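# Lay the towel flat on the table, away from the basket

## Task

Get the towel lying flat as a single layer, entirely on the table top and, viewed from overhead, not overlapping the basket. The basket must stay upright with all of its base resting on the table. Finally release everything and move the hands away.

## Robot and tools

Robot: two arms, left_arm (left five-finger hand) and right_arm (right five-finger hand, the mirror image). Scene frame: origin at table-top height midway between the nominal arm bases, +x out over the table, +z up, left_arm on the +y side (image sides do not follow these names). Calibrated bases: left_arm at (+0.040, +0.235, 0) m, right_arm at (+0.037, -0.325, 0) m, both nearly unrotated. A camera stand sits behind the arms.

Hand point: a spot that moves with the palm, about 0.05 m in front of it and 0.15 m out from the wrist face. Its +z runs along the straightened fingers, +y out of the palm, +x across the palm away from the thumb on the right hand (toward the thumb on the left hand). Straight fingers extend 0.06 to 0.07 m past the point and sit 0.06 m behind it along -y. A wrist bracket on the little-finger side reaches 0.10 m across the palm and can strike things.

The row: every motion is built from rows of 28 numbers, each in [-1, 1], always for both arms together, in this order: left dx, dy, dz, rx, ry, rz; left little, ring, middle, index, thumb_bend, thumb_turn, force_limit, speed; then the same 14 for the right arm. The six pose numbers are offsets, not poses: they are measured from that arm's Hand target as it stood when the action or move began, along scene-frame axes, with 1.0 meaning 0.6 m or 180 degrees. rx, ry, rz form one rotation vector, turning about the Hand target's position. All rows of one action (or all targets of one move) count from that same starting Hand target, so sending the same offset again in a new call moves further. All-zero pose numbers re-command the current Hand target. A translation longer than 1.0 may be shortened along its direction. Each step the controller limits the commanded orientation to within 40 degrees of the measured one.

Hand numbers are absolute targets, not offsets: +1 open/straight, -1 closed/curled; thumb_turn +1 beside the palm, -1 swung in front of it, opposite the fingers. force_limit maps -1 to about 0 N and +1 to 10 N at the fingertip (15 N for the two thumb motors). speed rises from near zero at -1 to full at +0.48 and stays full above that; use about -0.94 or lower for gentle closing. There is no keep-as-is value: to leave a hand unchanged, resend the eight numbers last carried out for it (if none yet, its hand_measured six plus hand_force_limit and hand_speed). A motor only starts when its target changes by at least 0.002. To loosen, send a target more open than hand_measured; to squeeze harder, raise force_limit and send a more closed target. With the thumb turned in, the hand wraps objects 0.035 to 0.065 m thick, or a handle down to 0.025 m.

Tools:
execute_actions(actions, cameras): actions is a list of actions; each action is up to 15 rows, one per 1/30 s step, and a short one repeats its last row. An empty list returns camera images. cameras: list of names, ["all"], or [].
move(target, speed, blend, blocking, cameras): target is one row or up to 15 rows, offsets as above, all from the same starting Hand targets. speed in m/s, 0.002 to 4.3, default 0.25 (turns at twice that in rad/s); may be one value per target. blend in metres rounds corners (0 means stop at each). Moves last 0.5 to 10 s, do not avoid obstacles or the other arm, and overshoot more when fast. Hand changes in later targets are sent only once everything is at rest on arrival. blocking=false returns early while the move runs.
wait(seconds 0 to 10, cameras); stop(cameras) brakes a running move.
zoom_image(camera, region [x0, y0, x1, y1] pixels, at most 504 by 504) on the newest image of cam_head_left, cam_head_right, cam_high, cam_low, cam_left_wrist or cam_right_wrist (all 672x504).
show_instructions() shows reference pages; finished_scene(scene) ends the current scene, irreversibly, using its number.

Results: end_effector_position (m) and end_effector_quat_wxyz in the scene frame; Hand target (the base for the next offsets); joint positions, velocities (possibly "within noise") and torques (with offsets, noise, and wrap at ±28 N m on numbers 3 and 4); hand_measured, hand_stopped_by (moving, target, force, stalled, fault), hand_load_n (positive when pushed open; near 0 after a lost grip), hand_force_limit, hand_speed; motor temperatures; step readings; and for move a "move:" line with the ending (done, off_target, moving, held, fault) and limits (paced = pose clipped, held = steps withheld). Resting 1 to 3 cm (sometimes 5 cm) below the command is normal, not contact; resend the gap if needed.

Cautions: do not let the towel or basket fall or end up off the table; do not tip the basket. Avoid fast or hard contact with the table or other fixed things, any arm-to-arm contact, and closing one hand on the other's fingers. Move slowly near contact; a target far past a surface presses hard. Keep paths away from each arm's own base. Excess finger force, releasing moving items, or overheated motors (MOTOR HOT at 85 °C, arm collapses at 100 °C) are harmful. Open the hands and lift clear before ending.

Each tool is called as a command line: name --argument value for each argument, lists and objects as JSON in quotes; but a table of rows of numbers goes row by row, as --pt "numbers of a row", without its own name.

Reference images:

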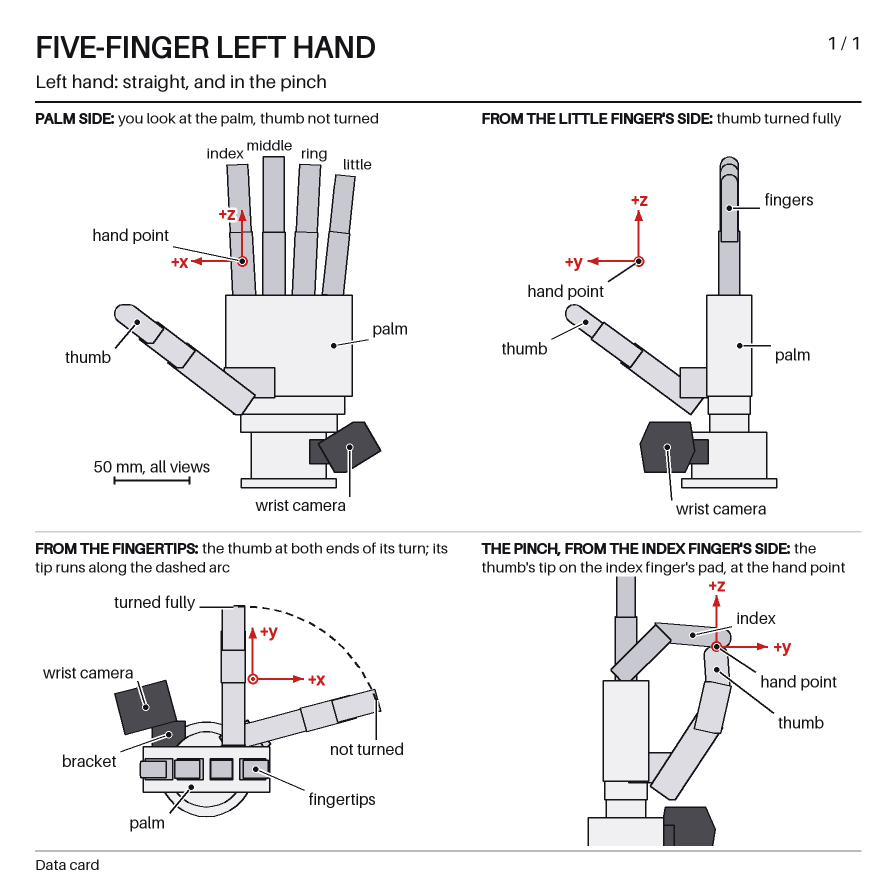

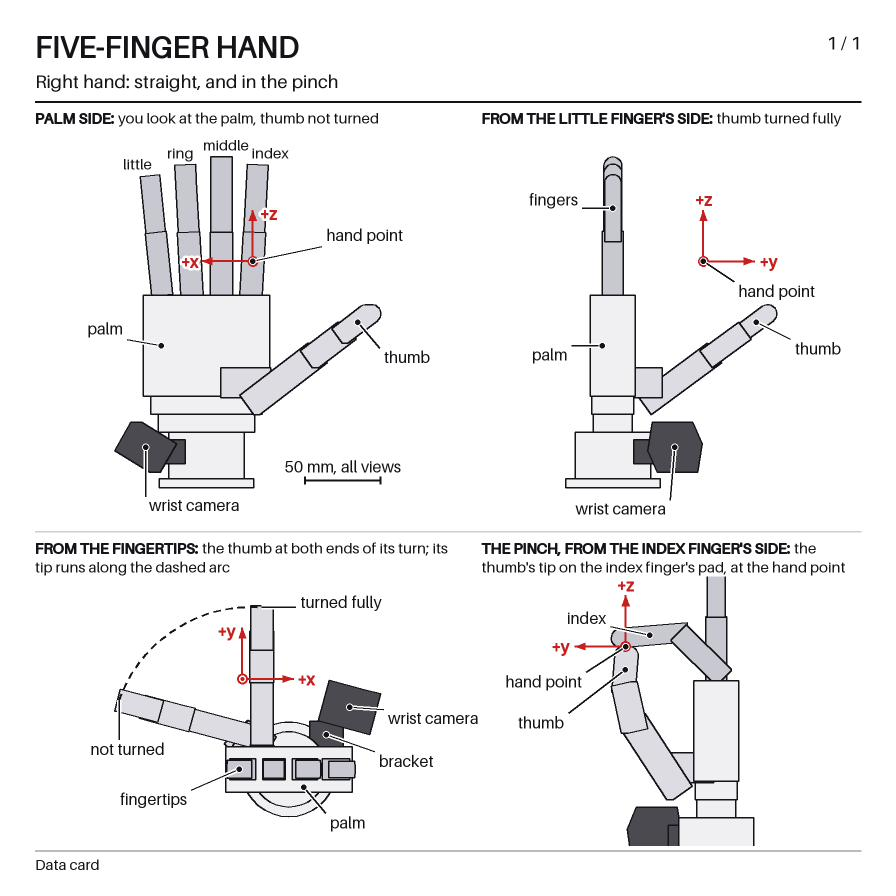

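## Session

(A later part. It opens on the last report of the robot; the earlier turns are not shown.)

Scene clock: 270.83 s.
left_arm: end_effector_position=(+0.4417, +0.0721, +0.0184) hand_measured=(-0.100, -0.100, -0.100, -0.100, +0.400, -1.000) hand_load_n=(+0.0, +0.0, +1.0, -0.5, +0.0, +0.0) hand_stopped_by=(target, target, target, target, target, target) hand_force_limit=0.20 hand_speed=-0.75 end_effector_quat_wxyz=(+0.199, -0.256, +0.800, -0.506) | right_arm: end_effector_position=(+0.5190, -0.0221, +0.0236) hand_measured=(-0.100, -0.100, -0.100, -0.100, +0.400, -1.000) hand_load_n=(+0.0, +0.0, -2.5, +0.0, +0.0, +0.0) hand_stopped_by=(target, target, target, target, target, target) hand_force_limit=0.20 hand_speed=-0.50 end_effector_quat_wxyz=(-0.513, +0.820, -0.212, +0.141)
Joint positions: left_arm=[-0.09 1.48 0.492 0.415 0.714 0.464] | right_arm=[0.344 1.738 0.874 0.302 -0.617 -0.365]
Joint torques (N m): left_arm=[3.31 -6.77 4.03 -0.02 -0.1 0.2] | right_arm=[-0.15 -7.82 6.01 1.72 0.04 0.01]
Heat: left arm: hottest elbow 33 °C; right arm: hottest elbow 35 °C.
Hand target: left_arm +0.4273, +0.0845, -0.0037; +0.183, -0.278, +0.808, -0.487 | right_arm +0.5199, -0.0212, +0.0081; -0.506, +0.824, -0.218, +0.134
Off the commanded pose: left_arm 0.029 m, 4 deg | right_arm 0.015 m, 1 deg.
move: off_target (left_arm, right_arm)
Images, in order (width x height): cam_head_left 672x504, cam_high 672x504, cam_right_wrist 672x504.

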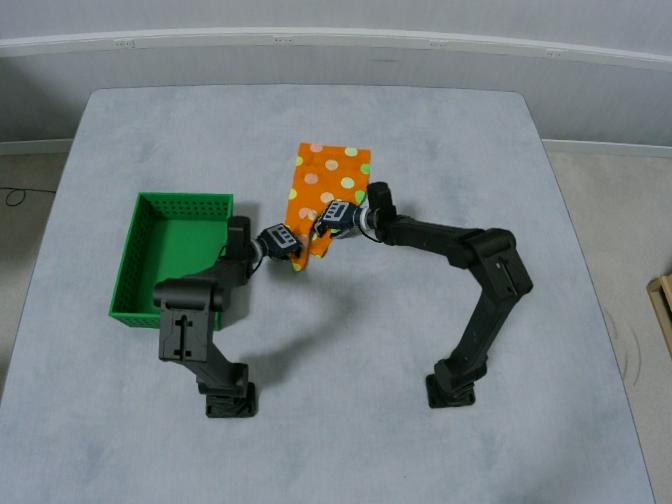

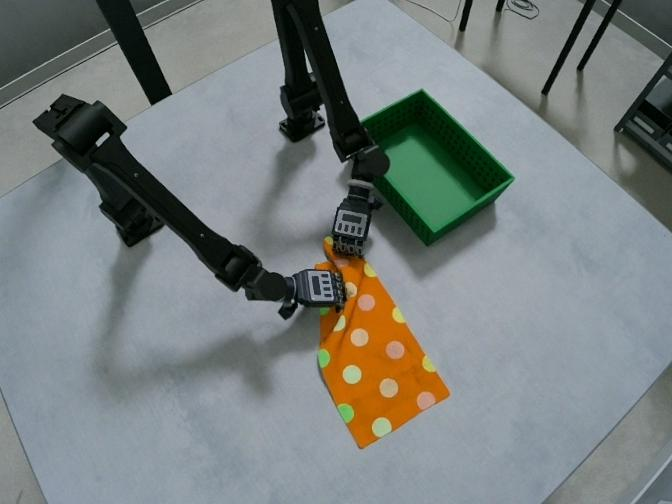

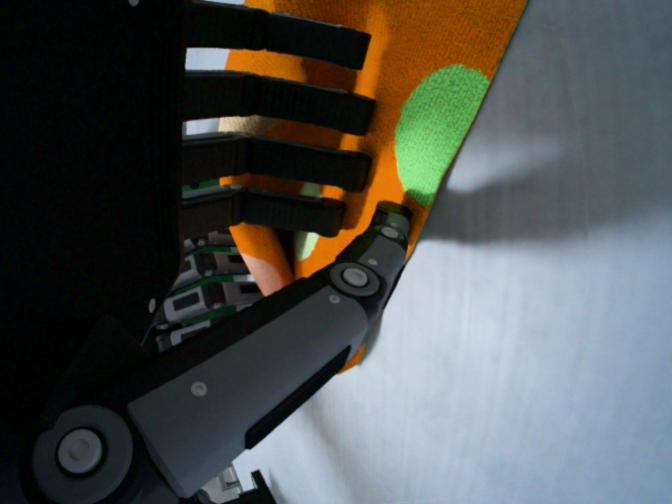

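move --target '[0,0,0,0,0,0, -0.1, -0.1, -0.1, -0.1, 0.4, -1, 0.2, -0.75, -0.06,-0.24,0.0,0,0,0, -0.1, -0.1, -0.1, -0.1, 0.4, -1, 0.2, -0.5]' --speed 0.1 --cameras '["cam_high", "cam_head_left", "cam_low"]'

zoom_image --camera "cam_high" --region '[240, 220, 450, 420]'

zoom_image --camera "cam_head_left" --region '[250, 110, 410, 290]'

Scene clock: 274.53 s.
left_arm: end_effector_position=(+0.4393, +0.0752, +0.0156) hand_measured=(-0.100, -0.100, -0.100, -0.100, +0.400, -1.000) hand_load_n=(+0.0, +0.0, +1.5, +0.0, +0.0, +0.0) hand_stopped_by=(target, target, target, target, target, target) hand_force_limit=0.20 hand_speed=-0.75 end_effector_quat_wxyz=(+0.197, -0.260, +0.801, -0.502) | right_arm: end_effector_position=(+0.4879, -0.1484, +0.0214) hand_measured=(-0.100, -0.100, -0.100, -0.100, +0.400, -1.000) hand_load_n=(+0.0, +0.0, +3.0, +0.0, +0.0, +0.0) hand_stopped_by=(target, target, target, target, target, target) hand_force_limit=0.20 hand_speed=-0.50 end_effector_quat_wxyz=(-0.521, +0.818, -0.201, +0.133)
Joint positions: left_arm=[-0.083 1.479 0.486 0.408 0.712 0.468] | right_arm=[0.065 1.632 0.738 0.18 -0.874 -0.596]
Joint torques (N m): left_arm=[1.96 -6.71 4.37 0.36 -0.04 0.15] | right_arm=[-2.61 -8 4.05 0.51 0.38 -0.29]
Heat: left arm: hottest elbow 33 °C; right arm: hottest elbow 34 °C.
Hand target: left_arm +0.4272, +0.0845, -0.0036; +0.183, -0.278, +0.808, -0.487 | right_arm +0.4839, -0.1652, +0.0082; -0.506, +0.824, -0.218, +0.134
Off the commanded pose: left_arm 0.024 m, 3 deg | right_arm 0.022 m, 3 deg.
move: off_target (left_arm, right_arm)
Images, in order (width x height): cam_head_left 672x504, cam_high 672x504, cam_low 672x504.

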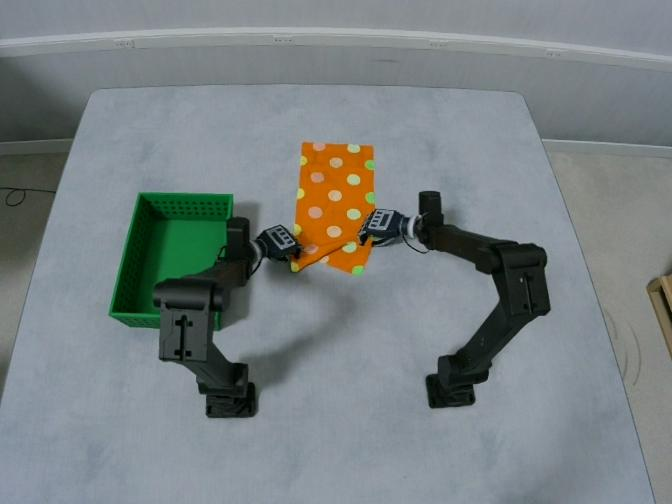

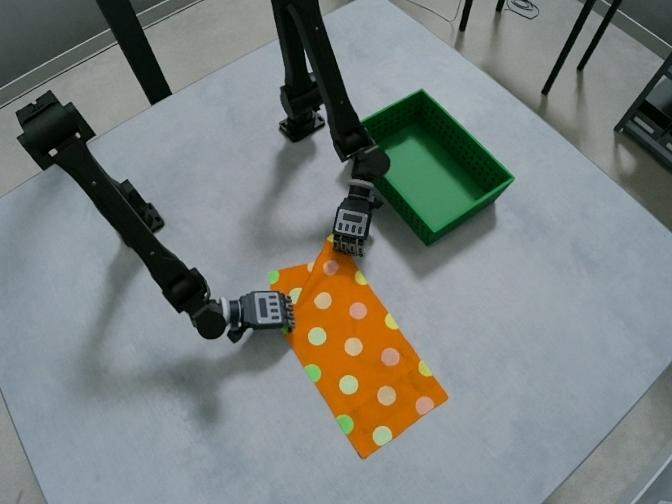

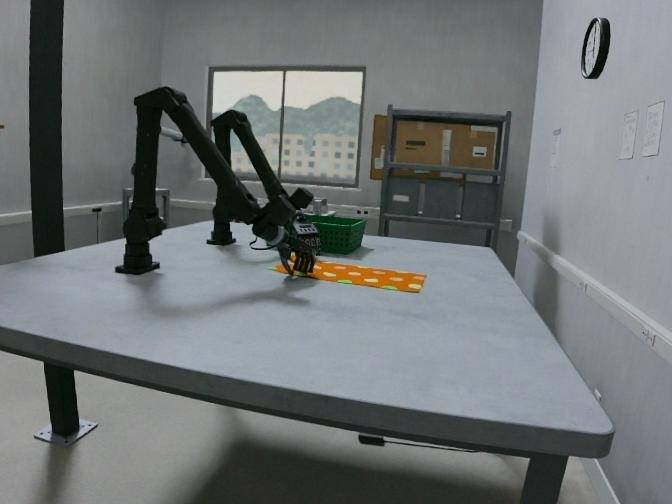

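Scaled by 2.400 from the camera's 672x504 image, which has a finer 960x720 frame.

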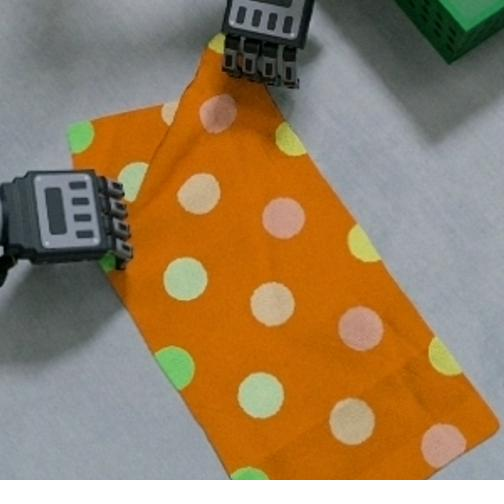

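Scaled by 2.800 from the camera's 672x504 image, which has a finer 960x720 frame.

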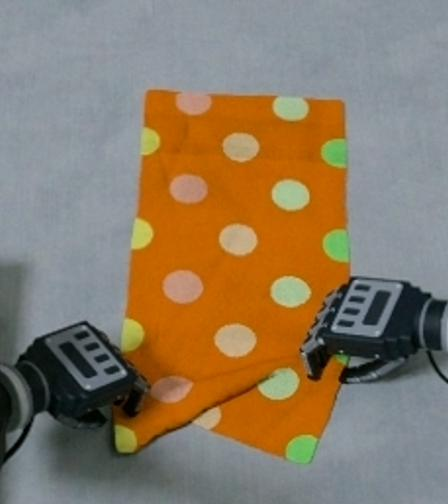

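move --pt "0 0 0 0 0 0 -0.1 -0.1 -0.1 -0.1 0.4 -1 0.2 -0.75 0 0 0.07 0 0 0 -0.1 -0.1 -0.1 -0.1 0.4 -1 0.2 -0.5" --pt "0 0 0 0 0 0 -0.1 -0.1 -0.1 -0.1 0.4 -1 0.2 -0.75 -0.055 0.09 0.07 0 0 0 -0.1 -0.1 -0.1 -0.1 0.4 -1 0.2 -0.5" --pt "0 0 0 0 0 0 -0.1 -0.1 -0.1 -0.1 0.4 -1 0.2 -0.75 -0.055 0.09 0.0 0 0 0 -0.1 -0.1 -0.1 -0.1 0.4 -1 0.2 -0.5" --speed '[0.15,0.15,0.1]' --cameras '["cam_high", "cam_head_left", "cam_right_wrist"]'

zoom_image --camera "cam_high" --region '[240, 220, 450, 420]'

zoom_image --camera "cam_head_left" --region '[250, 110, 410, 290]'

Scene clock: 280.90 s.
left_arm: end_effector_position=(+0.4394, +0.0754, +0.0155) hand_measured=(-0.100, -0.100, -0.100, -0.100, +0.400, -1.000) hand_load_n=(+0.0, +0.0, +0.5, +0.0, +0.0, +0.0) hand_stopped_by=(target, target, target, target, target, target) hand_force_limit=0.20 hand_speed=-0.75 end_effector_quat_wxyz=(+0.197, -0.260, +0.801, -0.502) | right_arm: end_effector_position=(+0.4558, -0.1114, +0.0225) hand_measured=(-0.100, -0.100, -0.100, -0.100, +0.400, -1.000) hand_load_n=(+0.0, +0.0, -2.5, +0.0, +0.0, +0.0) hand_stopped_by=(target, target, target, target, target, target) hand_force_limit=0.20 hand_speed=-0.50 end_effector_quat_wxyz=(-0.513, +0.820, -0.211, +0.144)
Joint positions: left_arm=[-0.083 1.479 0.486 0.408 0.712 0.468] | right_arm=[0.18 1.562 0.639 0.289 -0.751 -0.487]
Joint torques (N m): left_arm=[2.55 -6.07 4.52 0.46 -0.04 0.13] | right_arm=[0.03 -5.54 4.53 1.83 0.06 0]
Heat: left arm: hottest elbow 32 °C; right arm: hottest elbow 34 °C.
Hand target: left_arm +0.4272, +0.0844, -0.0036; +0.183, -0.278, +0.808, -0.487 | right_arm +0.4510, -0.1112, +0.0082; -0.506, +0.824, -0.218, +0.134
Off the commanded pose: left_arm 0.024 m, 3 deg | right_arm 0.015 m, 2 deg.
move: off_target (left_arm, right_arm)
Images, in order (width x height): cam_head_left 672x504, cam_high 672x504, cam_right_wrist 672x504.

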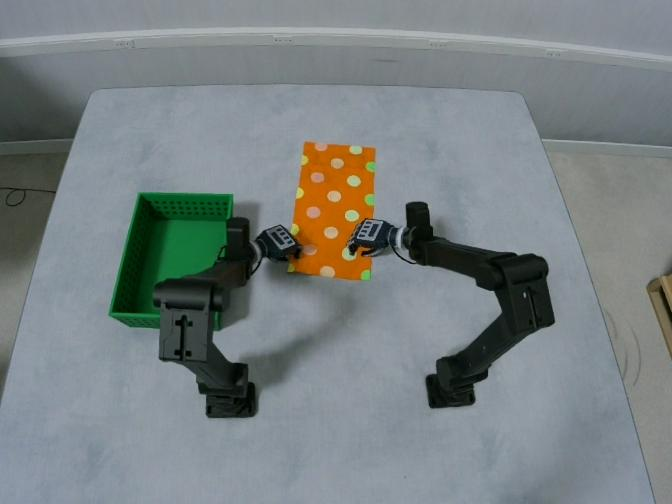

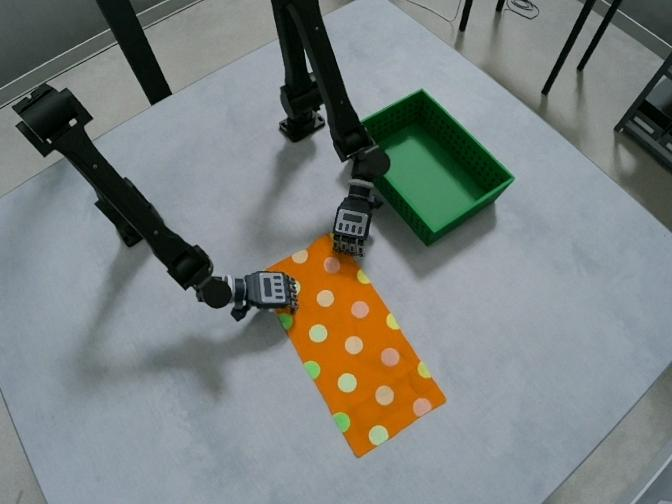

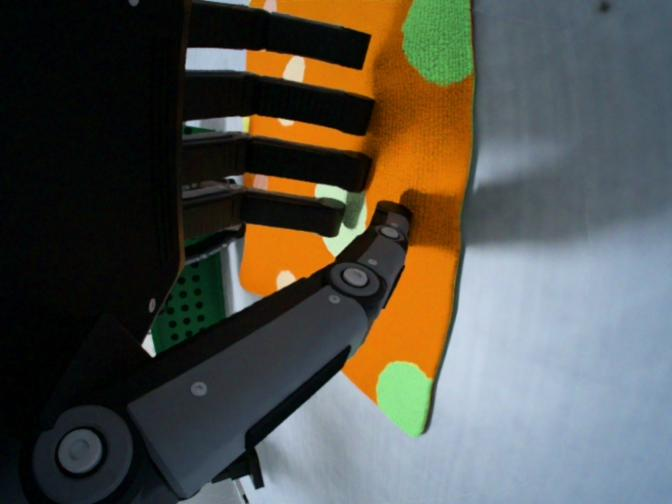

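Scaled by 2.400 from the camera's 672x504 image, which has a finer 960x720 frame.

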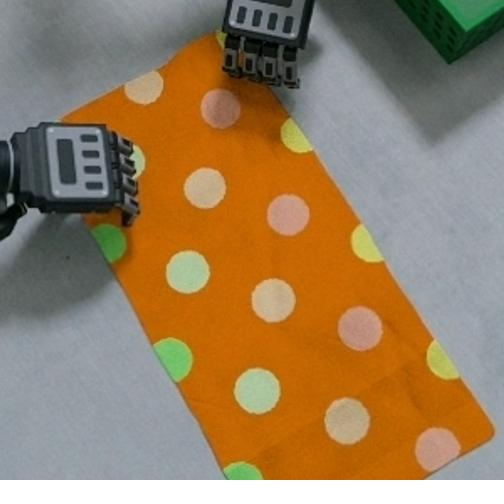

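Scaled by 2.800 from the camera's 672x504 image, which has a finer 960x720 frame.

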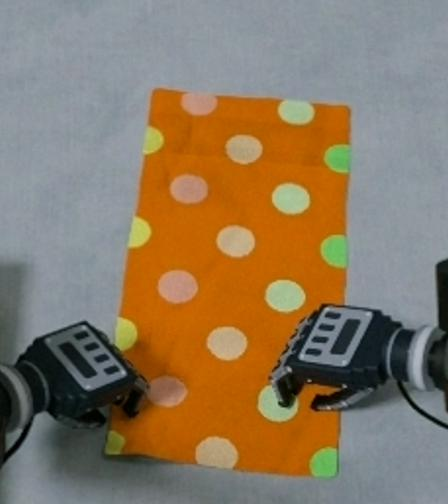

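move --pt "0 0 0.15 0 0 0 -0.1 -0.1 -0.1 -0.1 0.4 -1 0.2 -0.75 0 0 0.15 0 0 0 -0.1 -0.1 -0.1 -0.1 0.4 -1 0.2 -0.5" --pt "0 0.1 0.4 0 0 0 -0.1 -0.1 -0.1 -0.1 0.4 -1 0.2 -0.75 0.3 -0.35 0.15 0 0 0.1 -0.1 -0.1 -0.1 -0.1 0.4 -1 0.2 -0.5" --speed '[0.1,0.25]' --blend '[0.02,0]' --cameras '["all"]'

zoom_image --camera "cam_high" --region '[250, 220, 450, 470]'

zoom_image --camera "cam_low" --region '[250, 230, 450, 310]'

zoom_image --camera "cam_head_right" --region '[290, 120, 430, 300]'

Scene clock: 287.37 s.
left_arm: end_effector_position=(+0.4150, +0.1388, +0.2153) hand_measured=(-0.100, -0.100, -0.100, -0.100, +0.400, -1.000) hand_load_n=(+0.0, +0.0, +0.0, +0.0, +0.0, +0.0) hand_stopped_by=(target, target, target, target, target, target) hand_force_limit=0.20 hand_speed=-0.75 end_effector_quat_wxyz=(+0.163, -0.287, +0.810, -0.484) | right_arm: end_effector_position=(+0.6156, -0.3219, +0.0900) hand_measured=(-0.100, -0.100, -0.100, -0.100, +0.400, -1.000) hand_load_n=(+0.0, +0.0, +0.0, +0.0, +0.0, +0.0) hand_stopped_by=(target, target, target, target, target, target) hand_force_limit=0.20 hand_speed=-0.50 end_effector_quat_wxyz=(-0.523, +0.845, -0.102, +0.042)
Joint positions: left_arm=[0.11 1.039 0.835 -0.6 0.845 0.644] | right_arm=[-0.255 2.032 1.668 -1.303 -1.103 -1.638]
Joint torques (N m): left_arm=[2.02 -5.6 14.22 0.66 0.5 0.09] | right_arm=[0.26 -13.63 9.73 -0.1 -0.53 -0.11]
Heat: left arm: hottest elbow 33 °C; right arm: hottest elbow 34 °C.
Hand target: left_arm +0.4273, +0.1444, +0.2363; +0.182, -0.278, +0.808, -0.487 | right_arm +0.6310, -0.3213, +0.0981; -0.521, +0.848, -0.086, +0.054
Off the commanded pose: left_arm 0.025 m, 3 deg | right_arm 0.017 m, 2 deg.
move: off_target (left_arm, right_arm)

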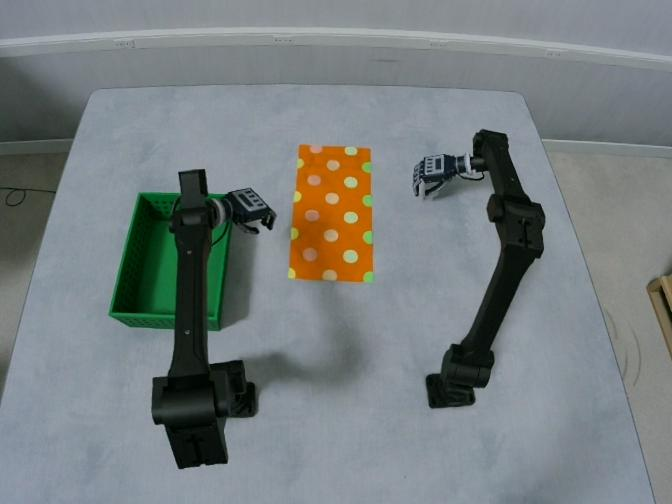

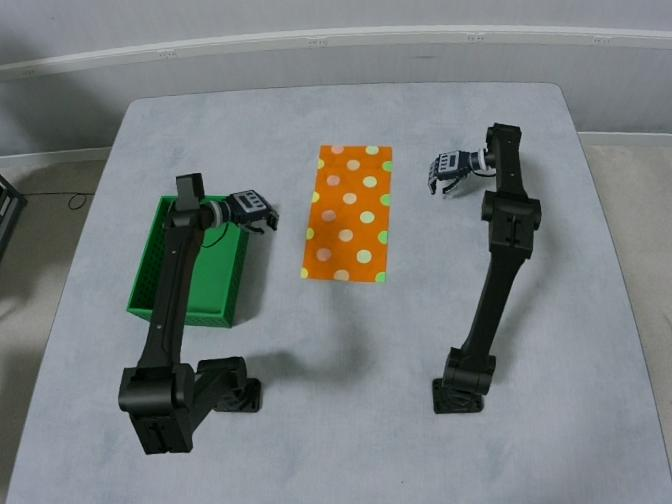

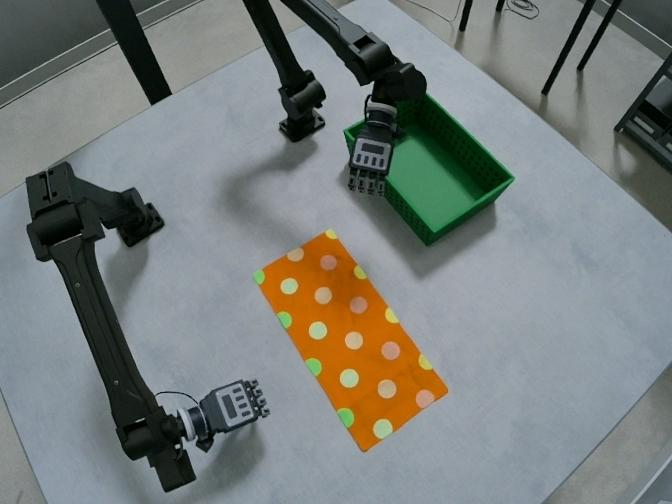

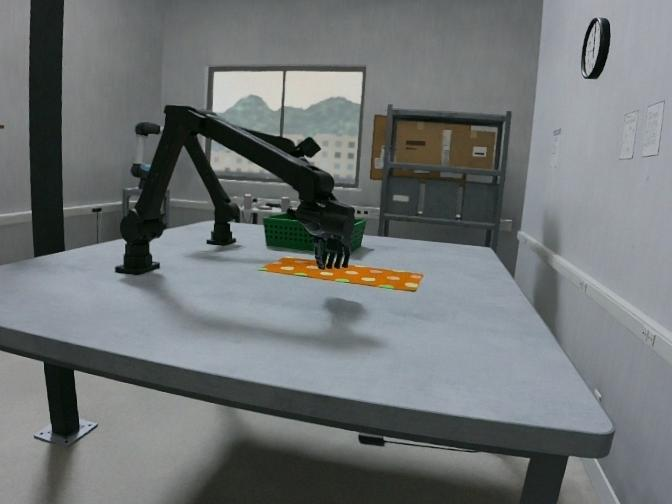

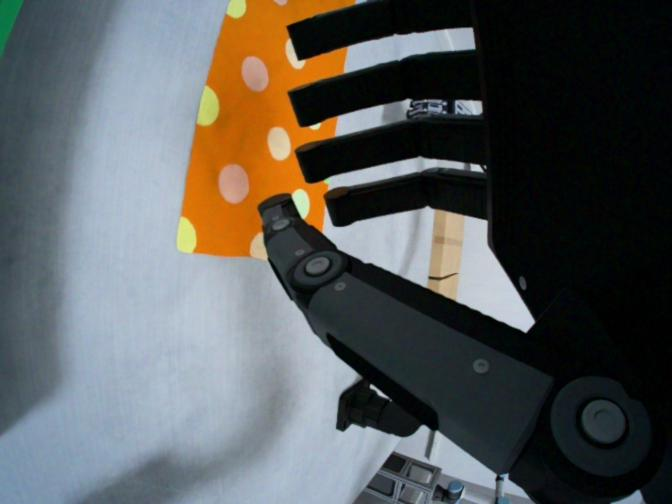

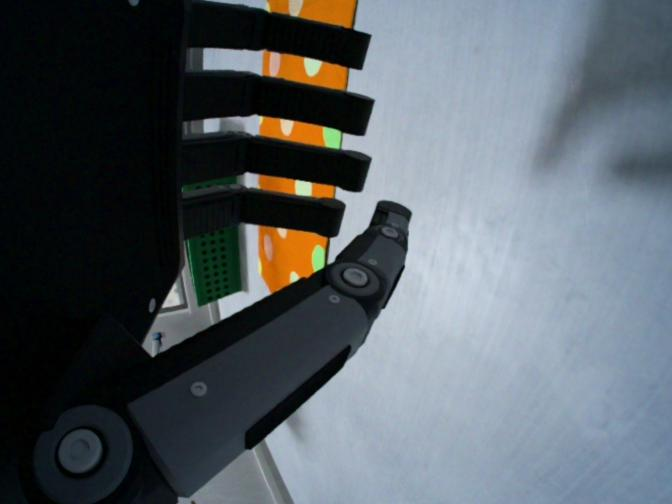

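Scaled by 2.016 from the camera's 672x504 image, which has a finer 960x720 frame.

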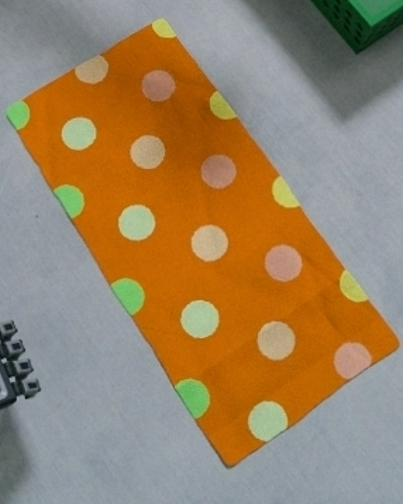

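Scaled by 2.520 from the camera's 672x504 image, which has a finer 960x720 frame.

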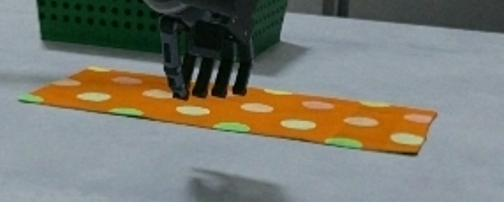

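Scaled by 2.800 from the camera's 672x504 image, which has a finer 960x720 frame.

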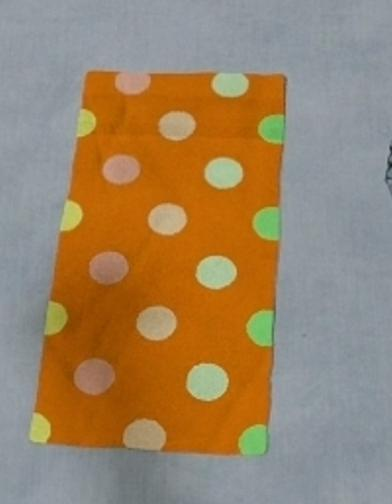

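move --target '[0,0,0,0,0,0, -0.1, -0.1, -0.1, -0.1, 0.4, -1, 0.2, -0.75, 0.365,-0.03,-0.008,0.048,-0.028,-0.1, 1, 1, 1, 1, 0.4, 1, 0.2, -0.3]' --speed '[0.25]' --cameras '["cam_right_wrist"]'

zoom_image --camera "cam_right_wrist" --region '[180, 100, 432, 352]'

Scene clock: 294.13 s.
left_arm: end_effector_position=(+0.4150, +0.1388, +0.2153) hand_measured=(-0.100, -0.100, -0.100, -0.100, +0.400, -1.000) hand_load_n=(+0.0, +0.0, +0.0, +0.0, +0.0, +0.0) hand_stopped_by=(target, target, target, target, target, target) hand_force_limit=0.20 hand_speed=-0.75 end_effector_quat_wxyz=(+0.163, -0.287, +0.810, -0.484) | right_arm: end_effector_position=(+0.8454, -0.3438, +0.0830) hand_measured=(+1.000, +1.000, +1.000, +1.000, +0.400, +1.000) hand_load_n=(+0.0, +0.0, +0.0, +0.0, +0.0, +0.0) hand_stopped_by=(target, target, target, target, target, target) hand_force_limit=0.20 hand_speed=-0.30 end_effector_quat_wxyz=(-0.570, +0.780, -0.206, +0.157)
Joint positions: left_arm=[0.11 1.039 0.835 -0.6 0.845 0.644] | right_arm=[-0.24 2.408 2.197 -0.618 -1.151 -0.794]
Joint torques (N m): left_arm=[2.49 -5.07 14.2 0.62 0.49 0.13] | right_arm=[0.26 -19.84 7.92 1.72 -0.39 0.13]
Heat: left arm: hottest elbow 35 °C; right arm: hottest elbow 35 °C.
Hand target: left_arm +0.4273, +0.1444, +0.2363; +0.182, -0.278, +0.808, -0.487 | right_arm +0.8500, -0.3391, +0.0933; -0.571, +0.779, -0.199, +0.164
Off the commanded pose: left_arm 0.025 m, 3 deg | right_arm 0.012 m, 1 deg.
move: off_target (left_arm, right_arm)
Images, in order (width x height): cam_right_wrist 672x504.

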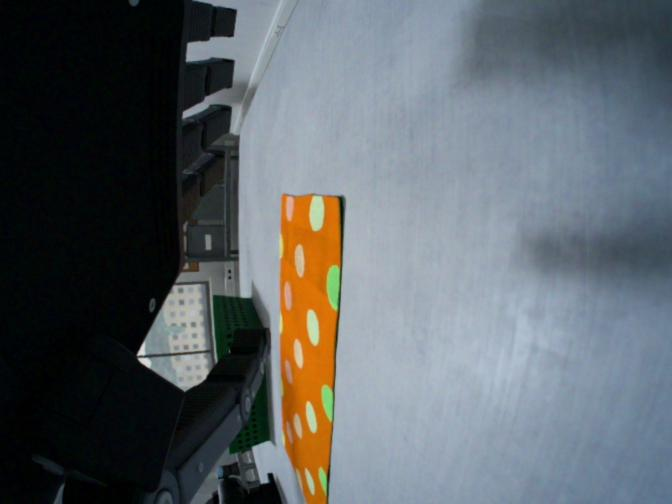

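Scaled by 2.000 from the camera's 672x504 image, which has a finer 960x720 frame.

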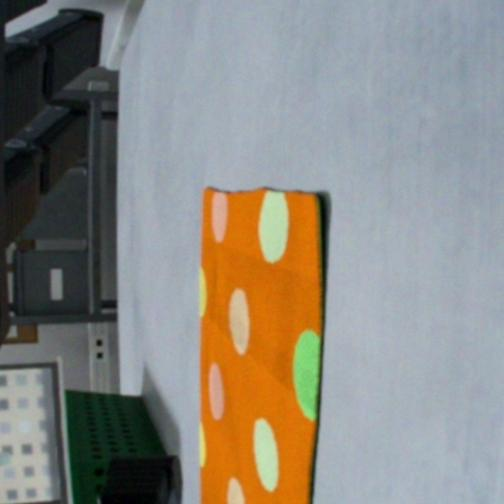

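move --target '[0,0,0,0,0,0, -0.9, -0.9, 0.3, 0.3, 0.6, -1, 0.2, -0.5, -0.18,0.27,0.03,-0.0208,0.0547,-0.334, -0.9, -0.9, 0.3, 0.3, 0.6, -1, 0.2, -0.5]' --speed '[0.3]' --cameras '["cam_right_wrist","cam_high","cam_head_left"]'

zoom_image --camera "cam_high" --region '[250, 220, 450, 470]'

Scene clock: 303.37 s.
left_arm: end_effector_position=(+0.4150, +0.1388, +0.2153) hand_measured=(-0.900, -0.900, +0.300, +0.300, +0.600, -1.000) hand_load_n=(+0.0, +0.0, +0.0, +0.0, +0.0, +0.0) hand_stopped_by=(target, target, target, target, target, target) hand_force_limit=0.20 hand_speed=-0.50 end_effector_quat_wxyz=(+0.163, -0.287, +0.810, -0.484) | right_arm: end_effector_position=(+0.7404, -0.1760, +0.0933) hand_measured=(-0.900, -0.900, +0.300, +0.300, +0.600, -1.000) hand_load_n=(+0.0, +0.0, +0.0, +0.0, +0.0, +0.0) hand_stopped_by=(target, target, target, target, target, target) hand_force_limit=0.20 hand_speed=-0.50 end_effector_quat_wxyz=(-0.361, +0.612, -0.601, +0.365)
Joint positions: left_arm=[0.11 1.039 0.835 -0.6 0.845 0.645] | right_arm=[0.201 1.834 1.27 0.063 0.181 0.083]
Joint torques (N m): left_arm=[2.43 -5.66 14.17 0.69 0.52 0.1] | right_arm=[-0.5 -14.97 7.17 1.57 0.2 0.09]
Heat: left arm: hottest elbow 37 °C; right arm: hottest elbow 34 °C.
Hand target: left_arm +0.4273, +0.1444, +0.2363; +0.183, -0.278, +0.808, -0.487 | right_arm +0.7420, -0.1771, +0.1112; -0.370, +0.603, -0.602, +0.370
Off the commanded pose: left_arm 0.025 m, 2 deg | right_arm 0.018 m, 2 deg.
move: off_target (left_arm, right_arm)
Images, in order (width x height): cam_head_left 672x504, cam_high 672x504, cam_right_wrist 672x504.

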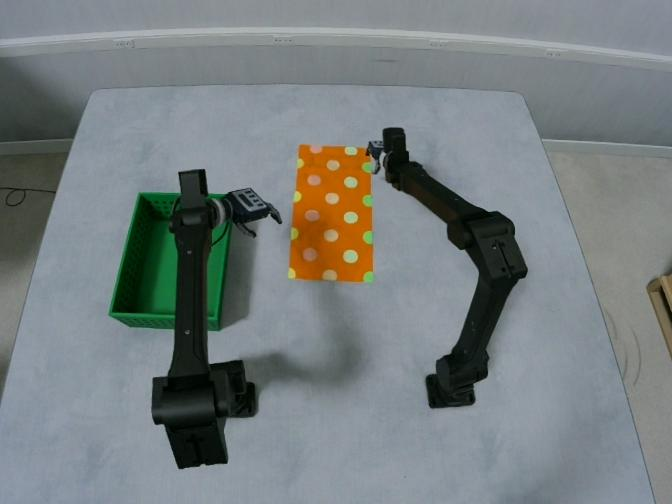

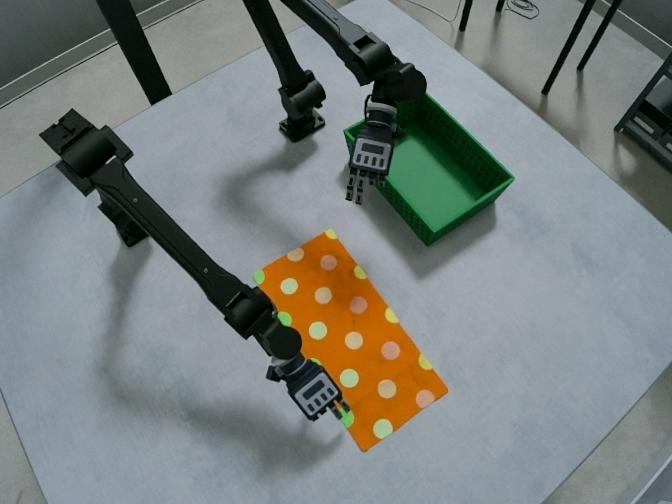

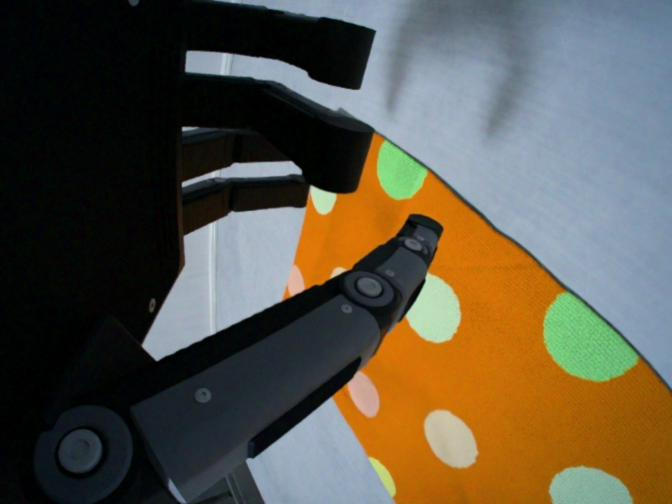

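Scaled by 2.016 from the camera's 672x504 image, which has a finer 960x720 frame.

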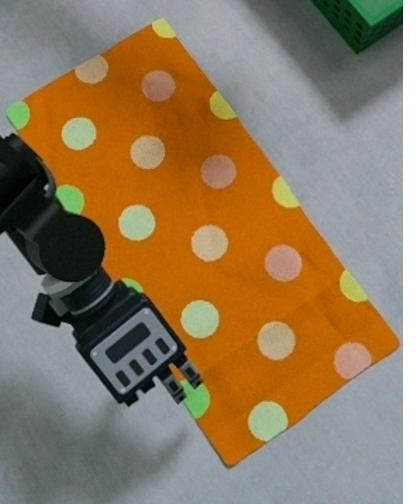

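move --target '[0,0,0,0,0,0, -0.9, -0.9, 0.3, 0.3, 0.6, -1, 0.2, -0.5, -0.067,0.052,-0.1,0,0,0, -0.9, -0.9, 0.3, 0.3, 0.6, -1, 0.2, -0.5]' --speed '[0.15]' --cameras '["cam_right_wrist","cam_high","cam_low"]'

zoom_image --camera "cam_high" --region '[250, 220, 450, 470]'

Scene clock: 306.23 s.
left_arm: end_effector_position=(+0.4150, +0.1388, +0.2153) hand_measured=(-0.900, -0.900, +0.300, +0.300, +0.600, -1.000) hand_load_n=(+0.0, +0.0, +0.0, +0.0, +0.0, +0.0) hand_stopped_by=(target, target, target, target, target, target) hand_force_limit=0.20 hand_speed=-0.50 end_effector_quat_wxyz=(+0.163, -0.287, +0.810, -0.484) | right_arm: end_effector_position=(+0.6976, -0.1482, +0.0474) hand_measured=(-0.900, -0.900, +0.300, +0.300, +0.600, -1.000) hand_load_n=(+0.0, +0.0, +0.0, +0.0, +0.0, +0.0) hand_stopped_by=(target, target, target, target, target, target) hand_force_limit=0.20 hand_speed=-0.50 end_effector_quat_wxyz=(-0.361, +0.611, -0.602, +0.367)
Joint positions: left_arm=[0.11 1.039 0.835 -0.6 0.845 0.645] | right_arm=[0.27 1.832 1.117 0.21 0.245 0.118]
Joint torques (N m): left_arm=[2.67 -5.42 14.28 0.77 0.52 0.07] | right_arm=[-0.56 -12.22 6.49 2.5 0.25 0.09]
Heat: left arm: hottest elbow 37 °C; right arm: hottest elbow 34 °C.
Hand target: left_arm +0.4273, +0.1444, +0.2363; +0.183, -0.278, +0.808, -0.487 | right_arm +0.7018, -0.1460, +0.0512; -0.369, +0.603, -0.602, +0.370
Off the commanded pose: left_arm 0.025 m, 2 deg | right_arm 0.006 m, 1 deg.
move: off_target (left_arm)
Images, in order (width x height): cam_high 672x504, cam_low 672x504, cam_right_wrist 672x504.

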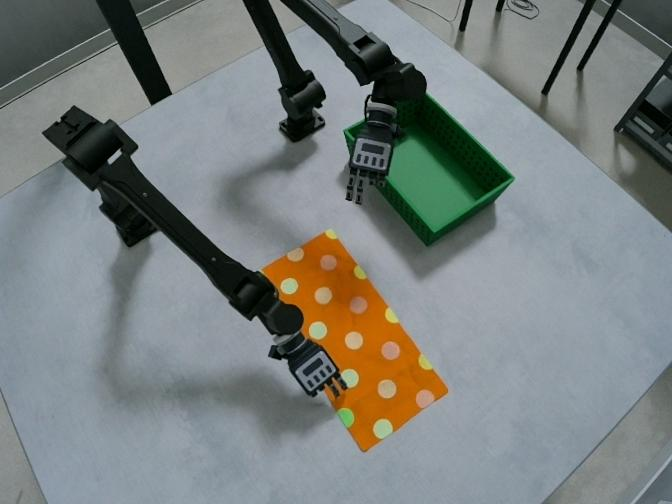

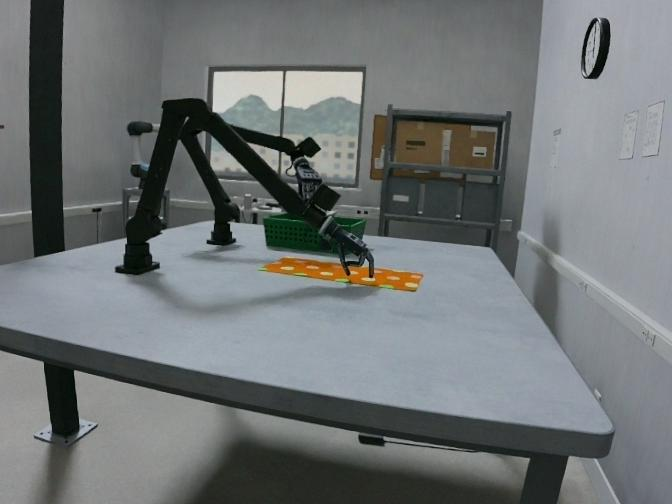

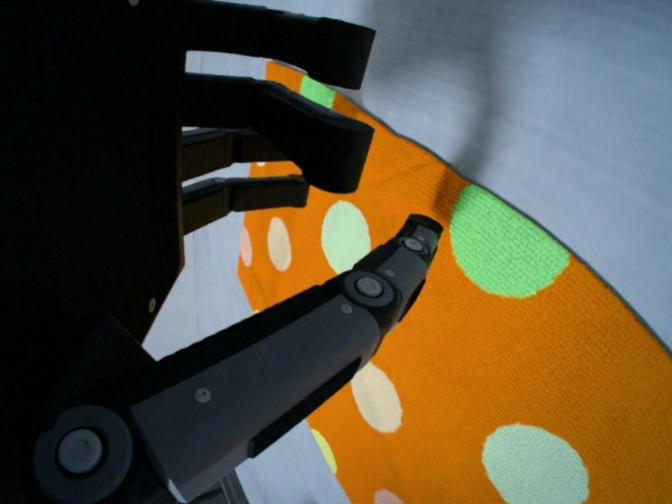

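Scaled by 2.016 from the camera's 672x504 image, which has a finer 960x720 frame.

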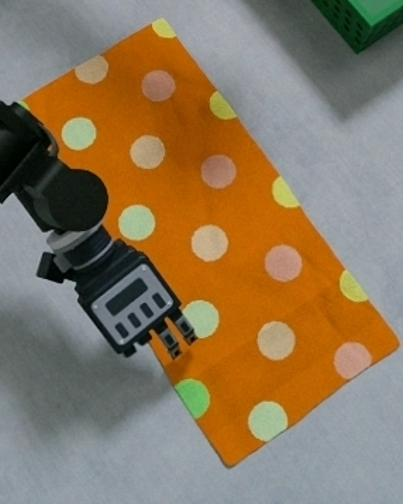

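move --target '[0.471,-0.174,-0.227,-0.008,0.002,0.284, -0.9, -0.9, 0.3, 0.3, 0.6, -1, 0.2, -0.5, 0,0.02,-0.04,0,0,0, -0.9, -0.9, 0.3, 0.3, 0.6, -1, 0.2, -0.5]' --speed '[0.25]' --cameras '["cam_left_wrist","cam_high","cam_low"]'

zoom_image --camera "cam_high" --region '[250, 220, 450, 470]'

Scene clock: 311.73 s.
left_arm: end_effector_position=(+0.6965, +0.0490, +0.0957) hand_measured=(-0.900, -0.900, +0.300, +0.300, +0.600, -1.000) hand_load_n=(+0.0, +0.0, +0.0, +0.0, +0.0, +0.0) hand_stopped_by=(target, target, target, target, target, target) hand_force_limit=0.20 hand_speed=-0.50 end_effector_quat_wxyz=(-0.369, +0.603, -0.607, +0.363) | right_arm: end_effector_position=(+0.7016, -0.1408, +0.0325) hand_measured=(-0.900, -0.900, +0.300, +0.300, +0.600, -1.000) hand_load_n=(+0.0, +0.0, +0.0, -0.5, +0.0, +0.0) hand_stopped_by=(target, target, target, target, target, target) hand_force_limit=0.20 hand_speed=-0.50 end_effector_quat_wxyz=(-0.365, +0.605, -0.602, +0.372)
Joint positions: left_arm=[-0.299 1.748 1.147 0.099 -0.264 -0.131] | right_arm=[0.283 1.872 1.117 0.262 0.264 0.128]
Joint torques (N m): left_arm=[0.26 -13.22 12.72 1.22 -0.21 -0.07] | right_arm=[0.44 -11.58 6.06 2.45 0.24 0.11]
Heat: left arm: hottest elbow 38 °C; right arm: hottest elbow 35 °C.
Hand target: left_arm +0.7099, +0.0399, +0.1004; -0.369, +0.603, -0.603, +0.370 | right_arm +0.7018, -0.1338, +0.0274; -0.370, +0.603, -0.602, +0.370
Off the commanded pose: left_arm 0.017 m, 1 deg | right_arm 0.009 m, 1 deg.
move: off_target (left_arm)
Images, in order (width x height): cam_high 672x504, cam_low 672x504, cam_left_wrist 672x504.

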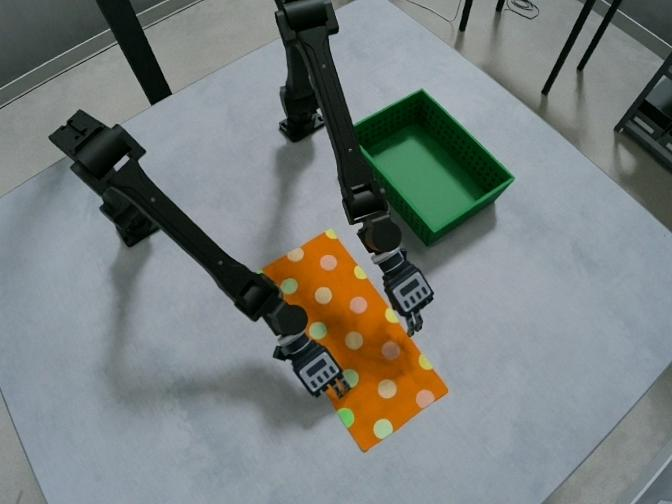

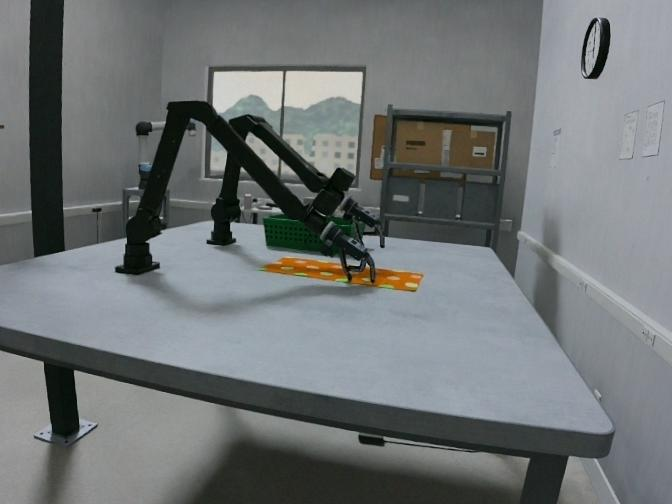

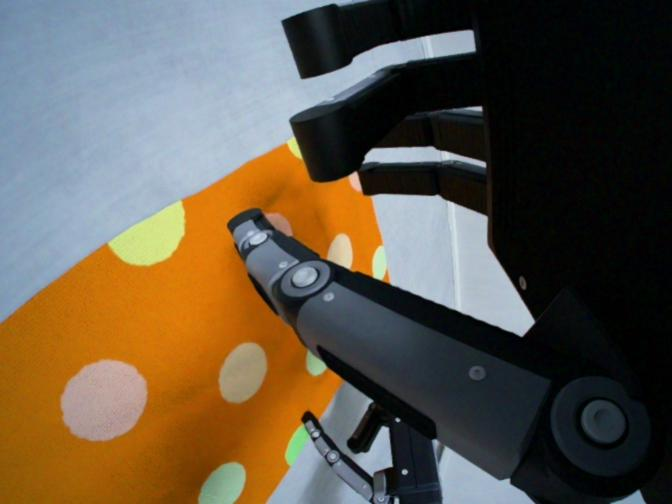

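Scaled by 2.016 from the camera's 672x504 image, which has a finer 960x720 frame.

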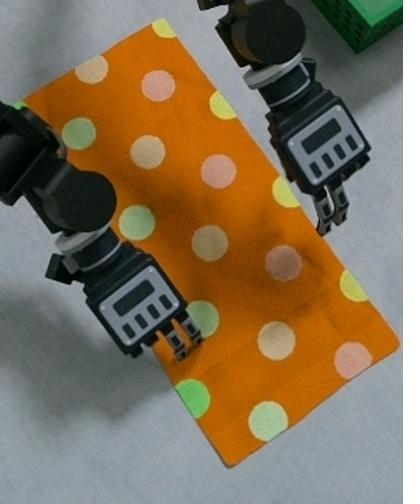

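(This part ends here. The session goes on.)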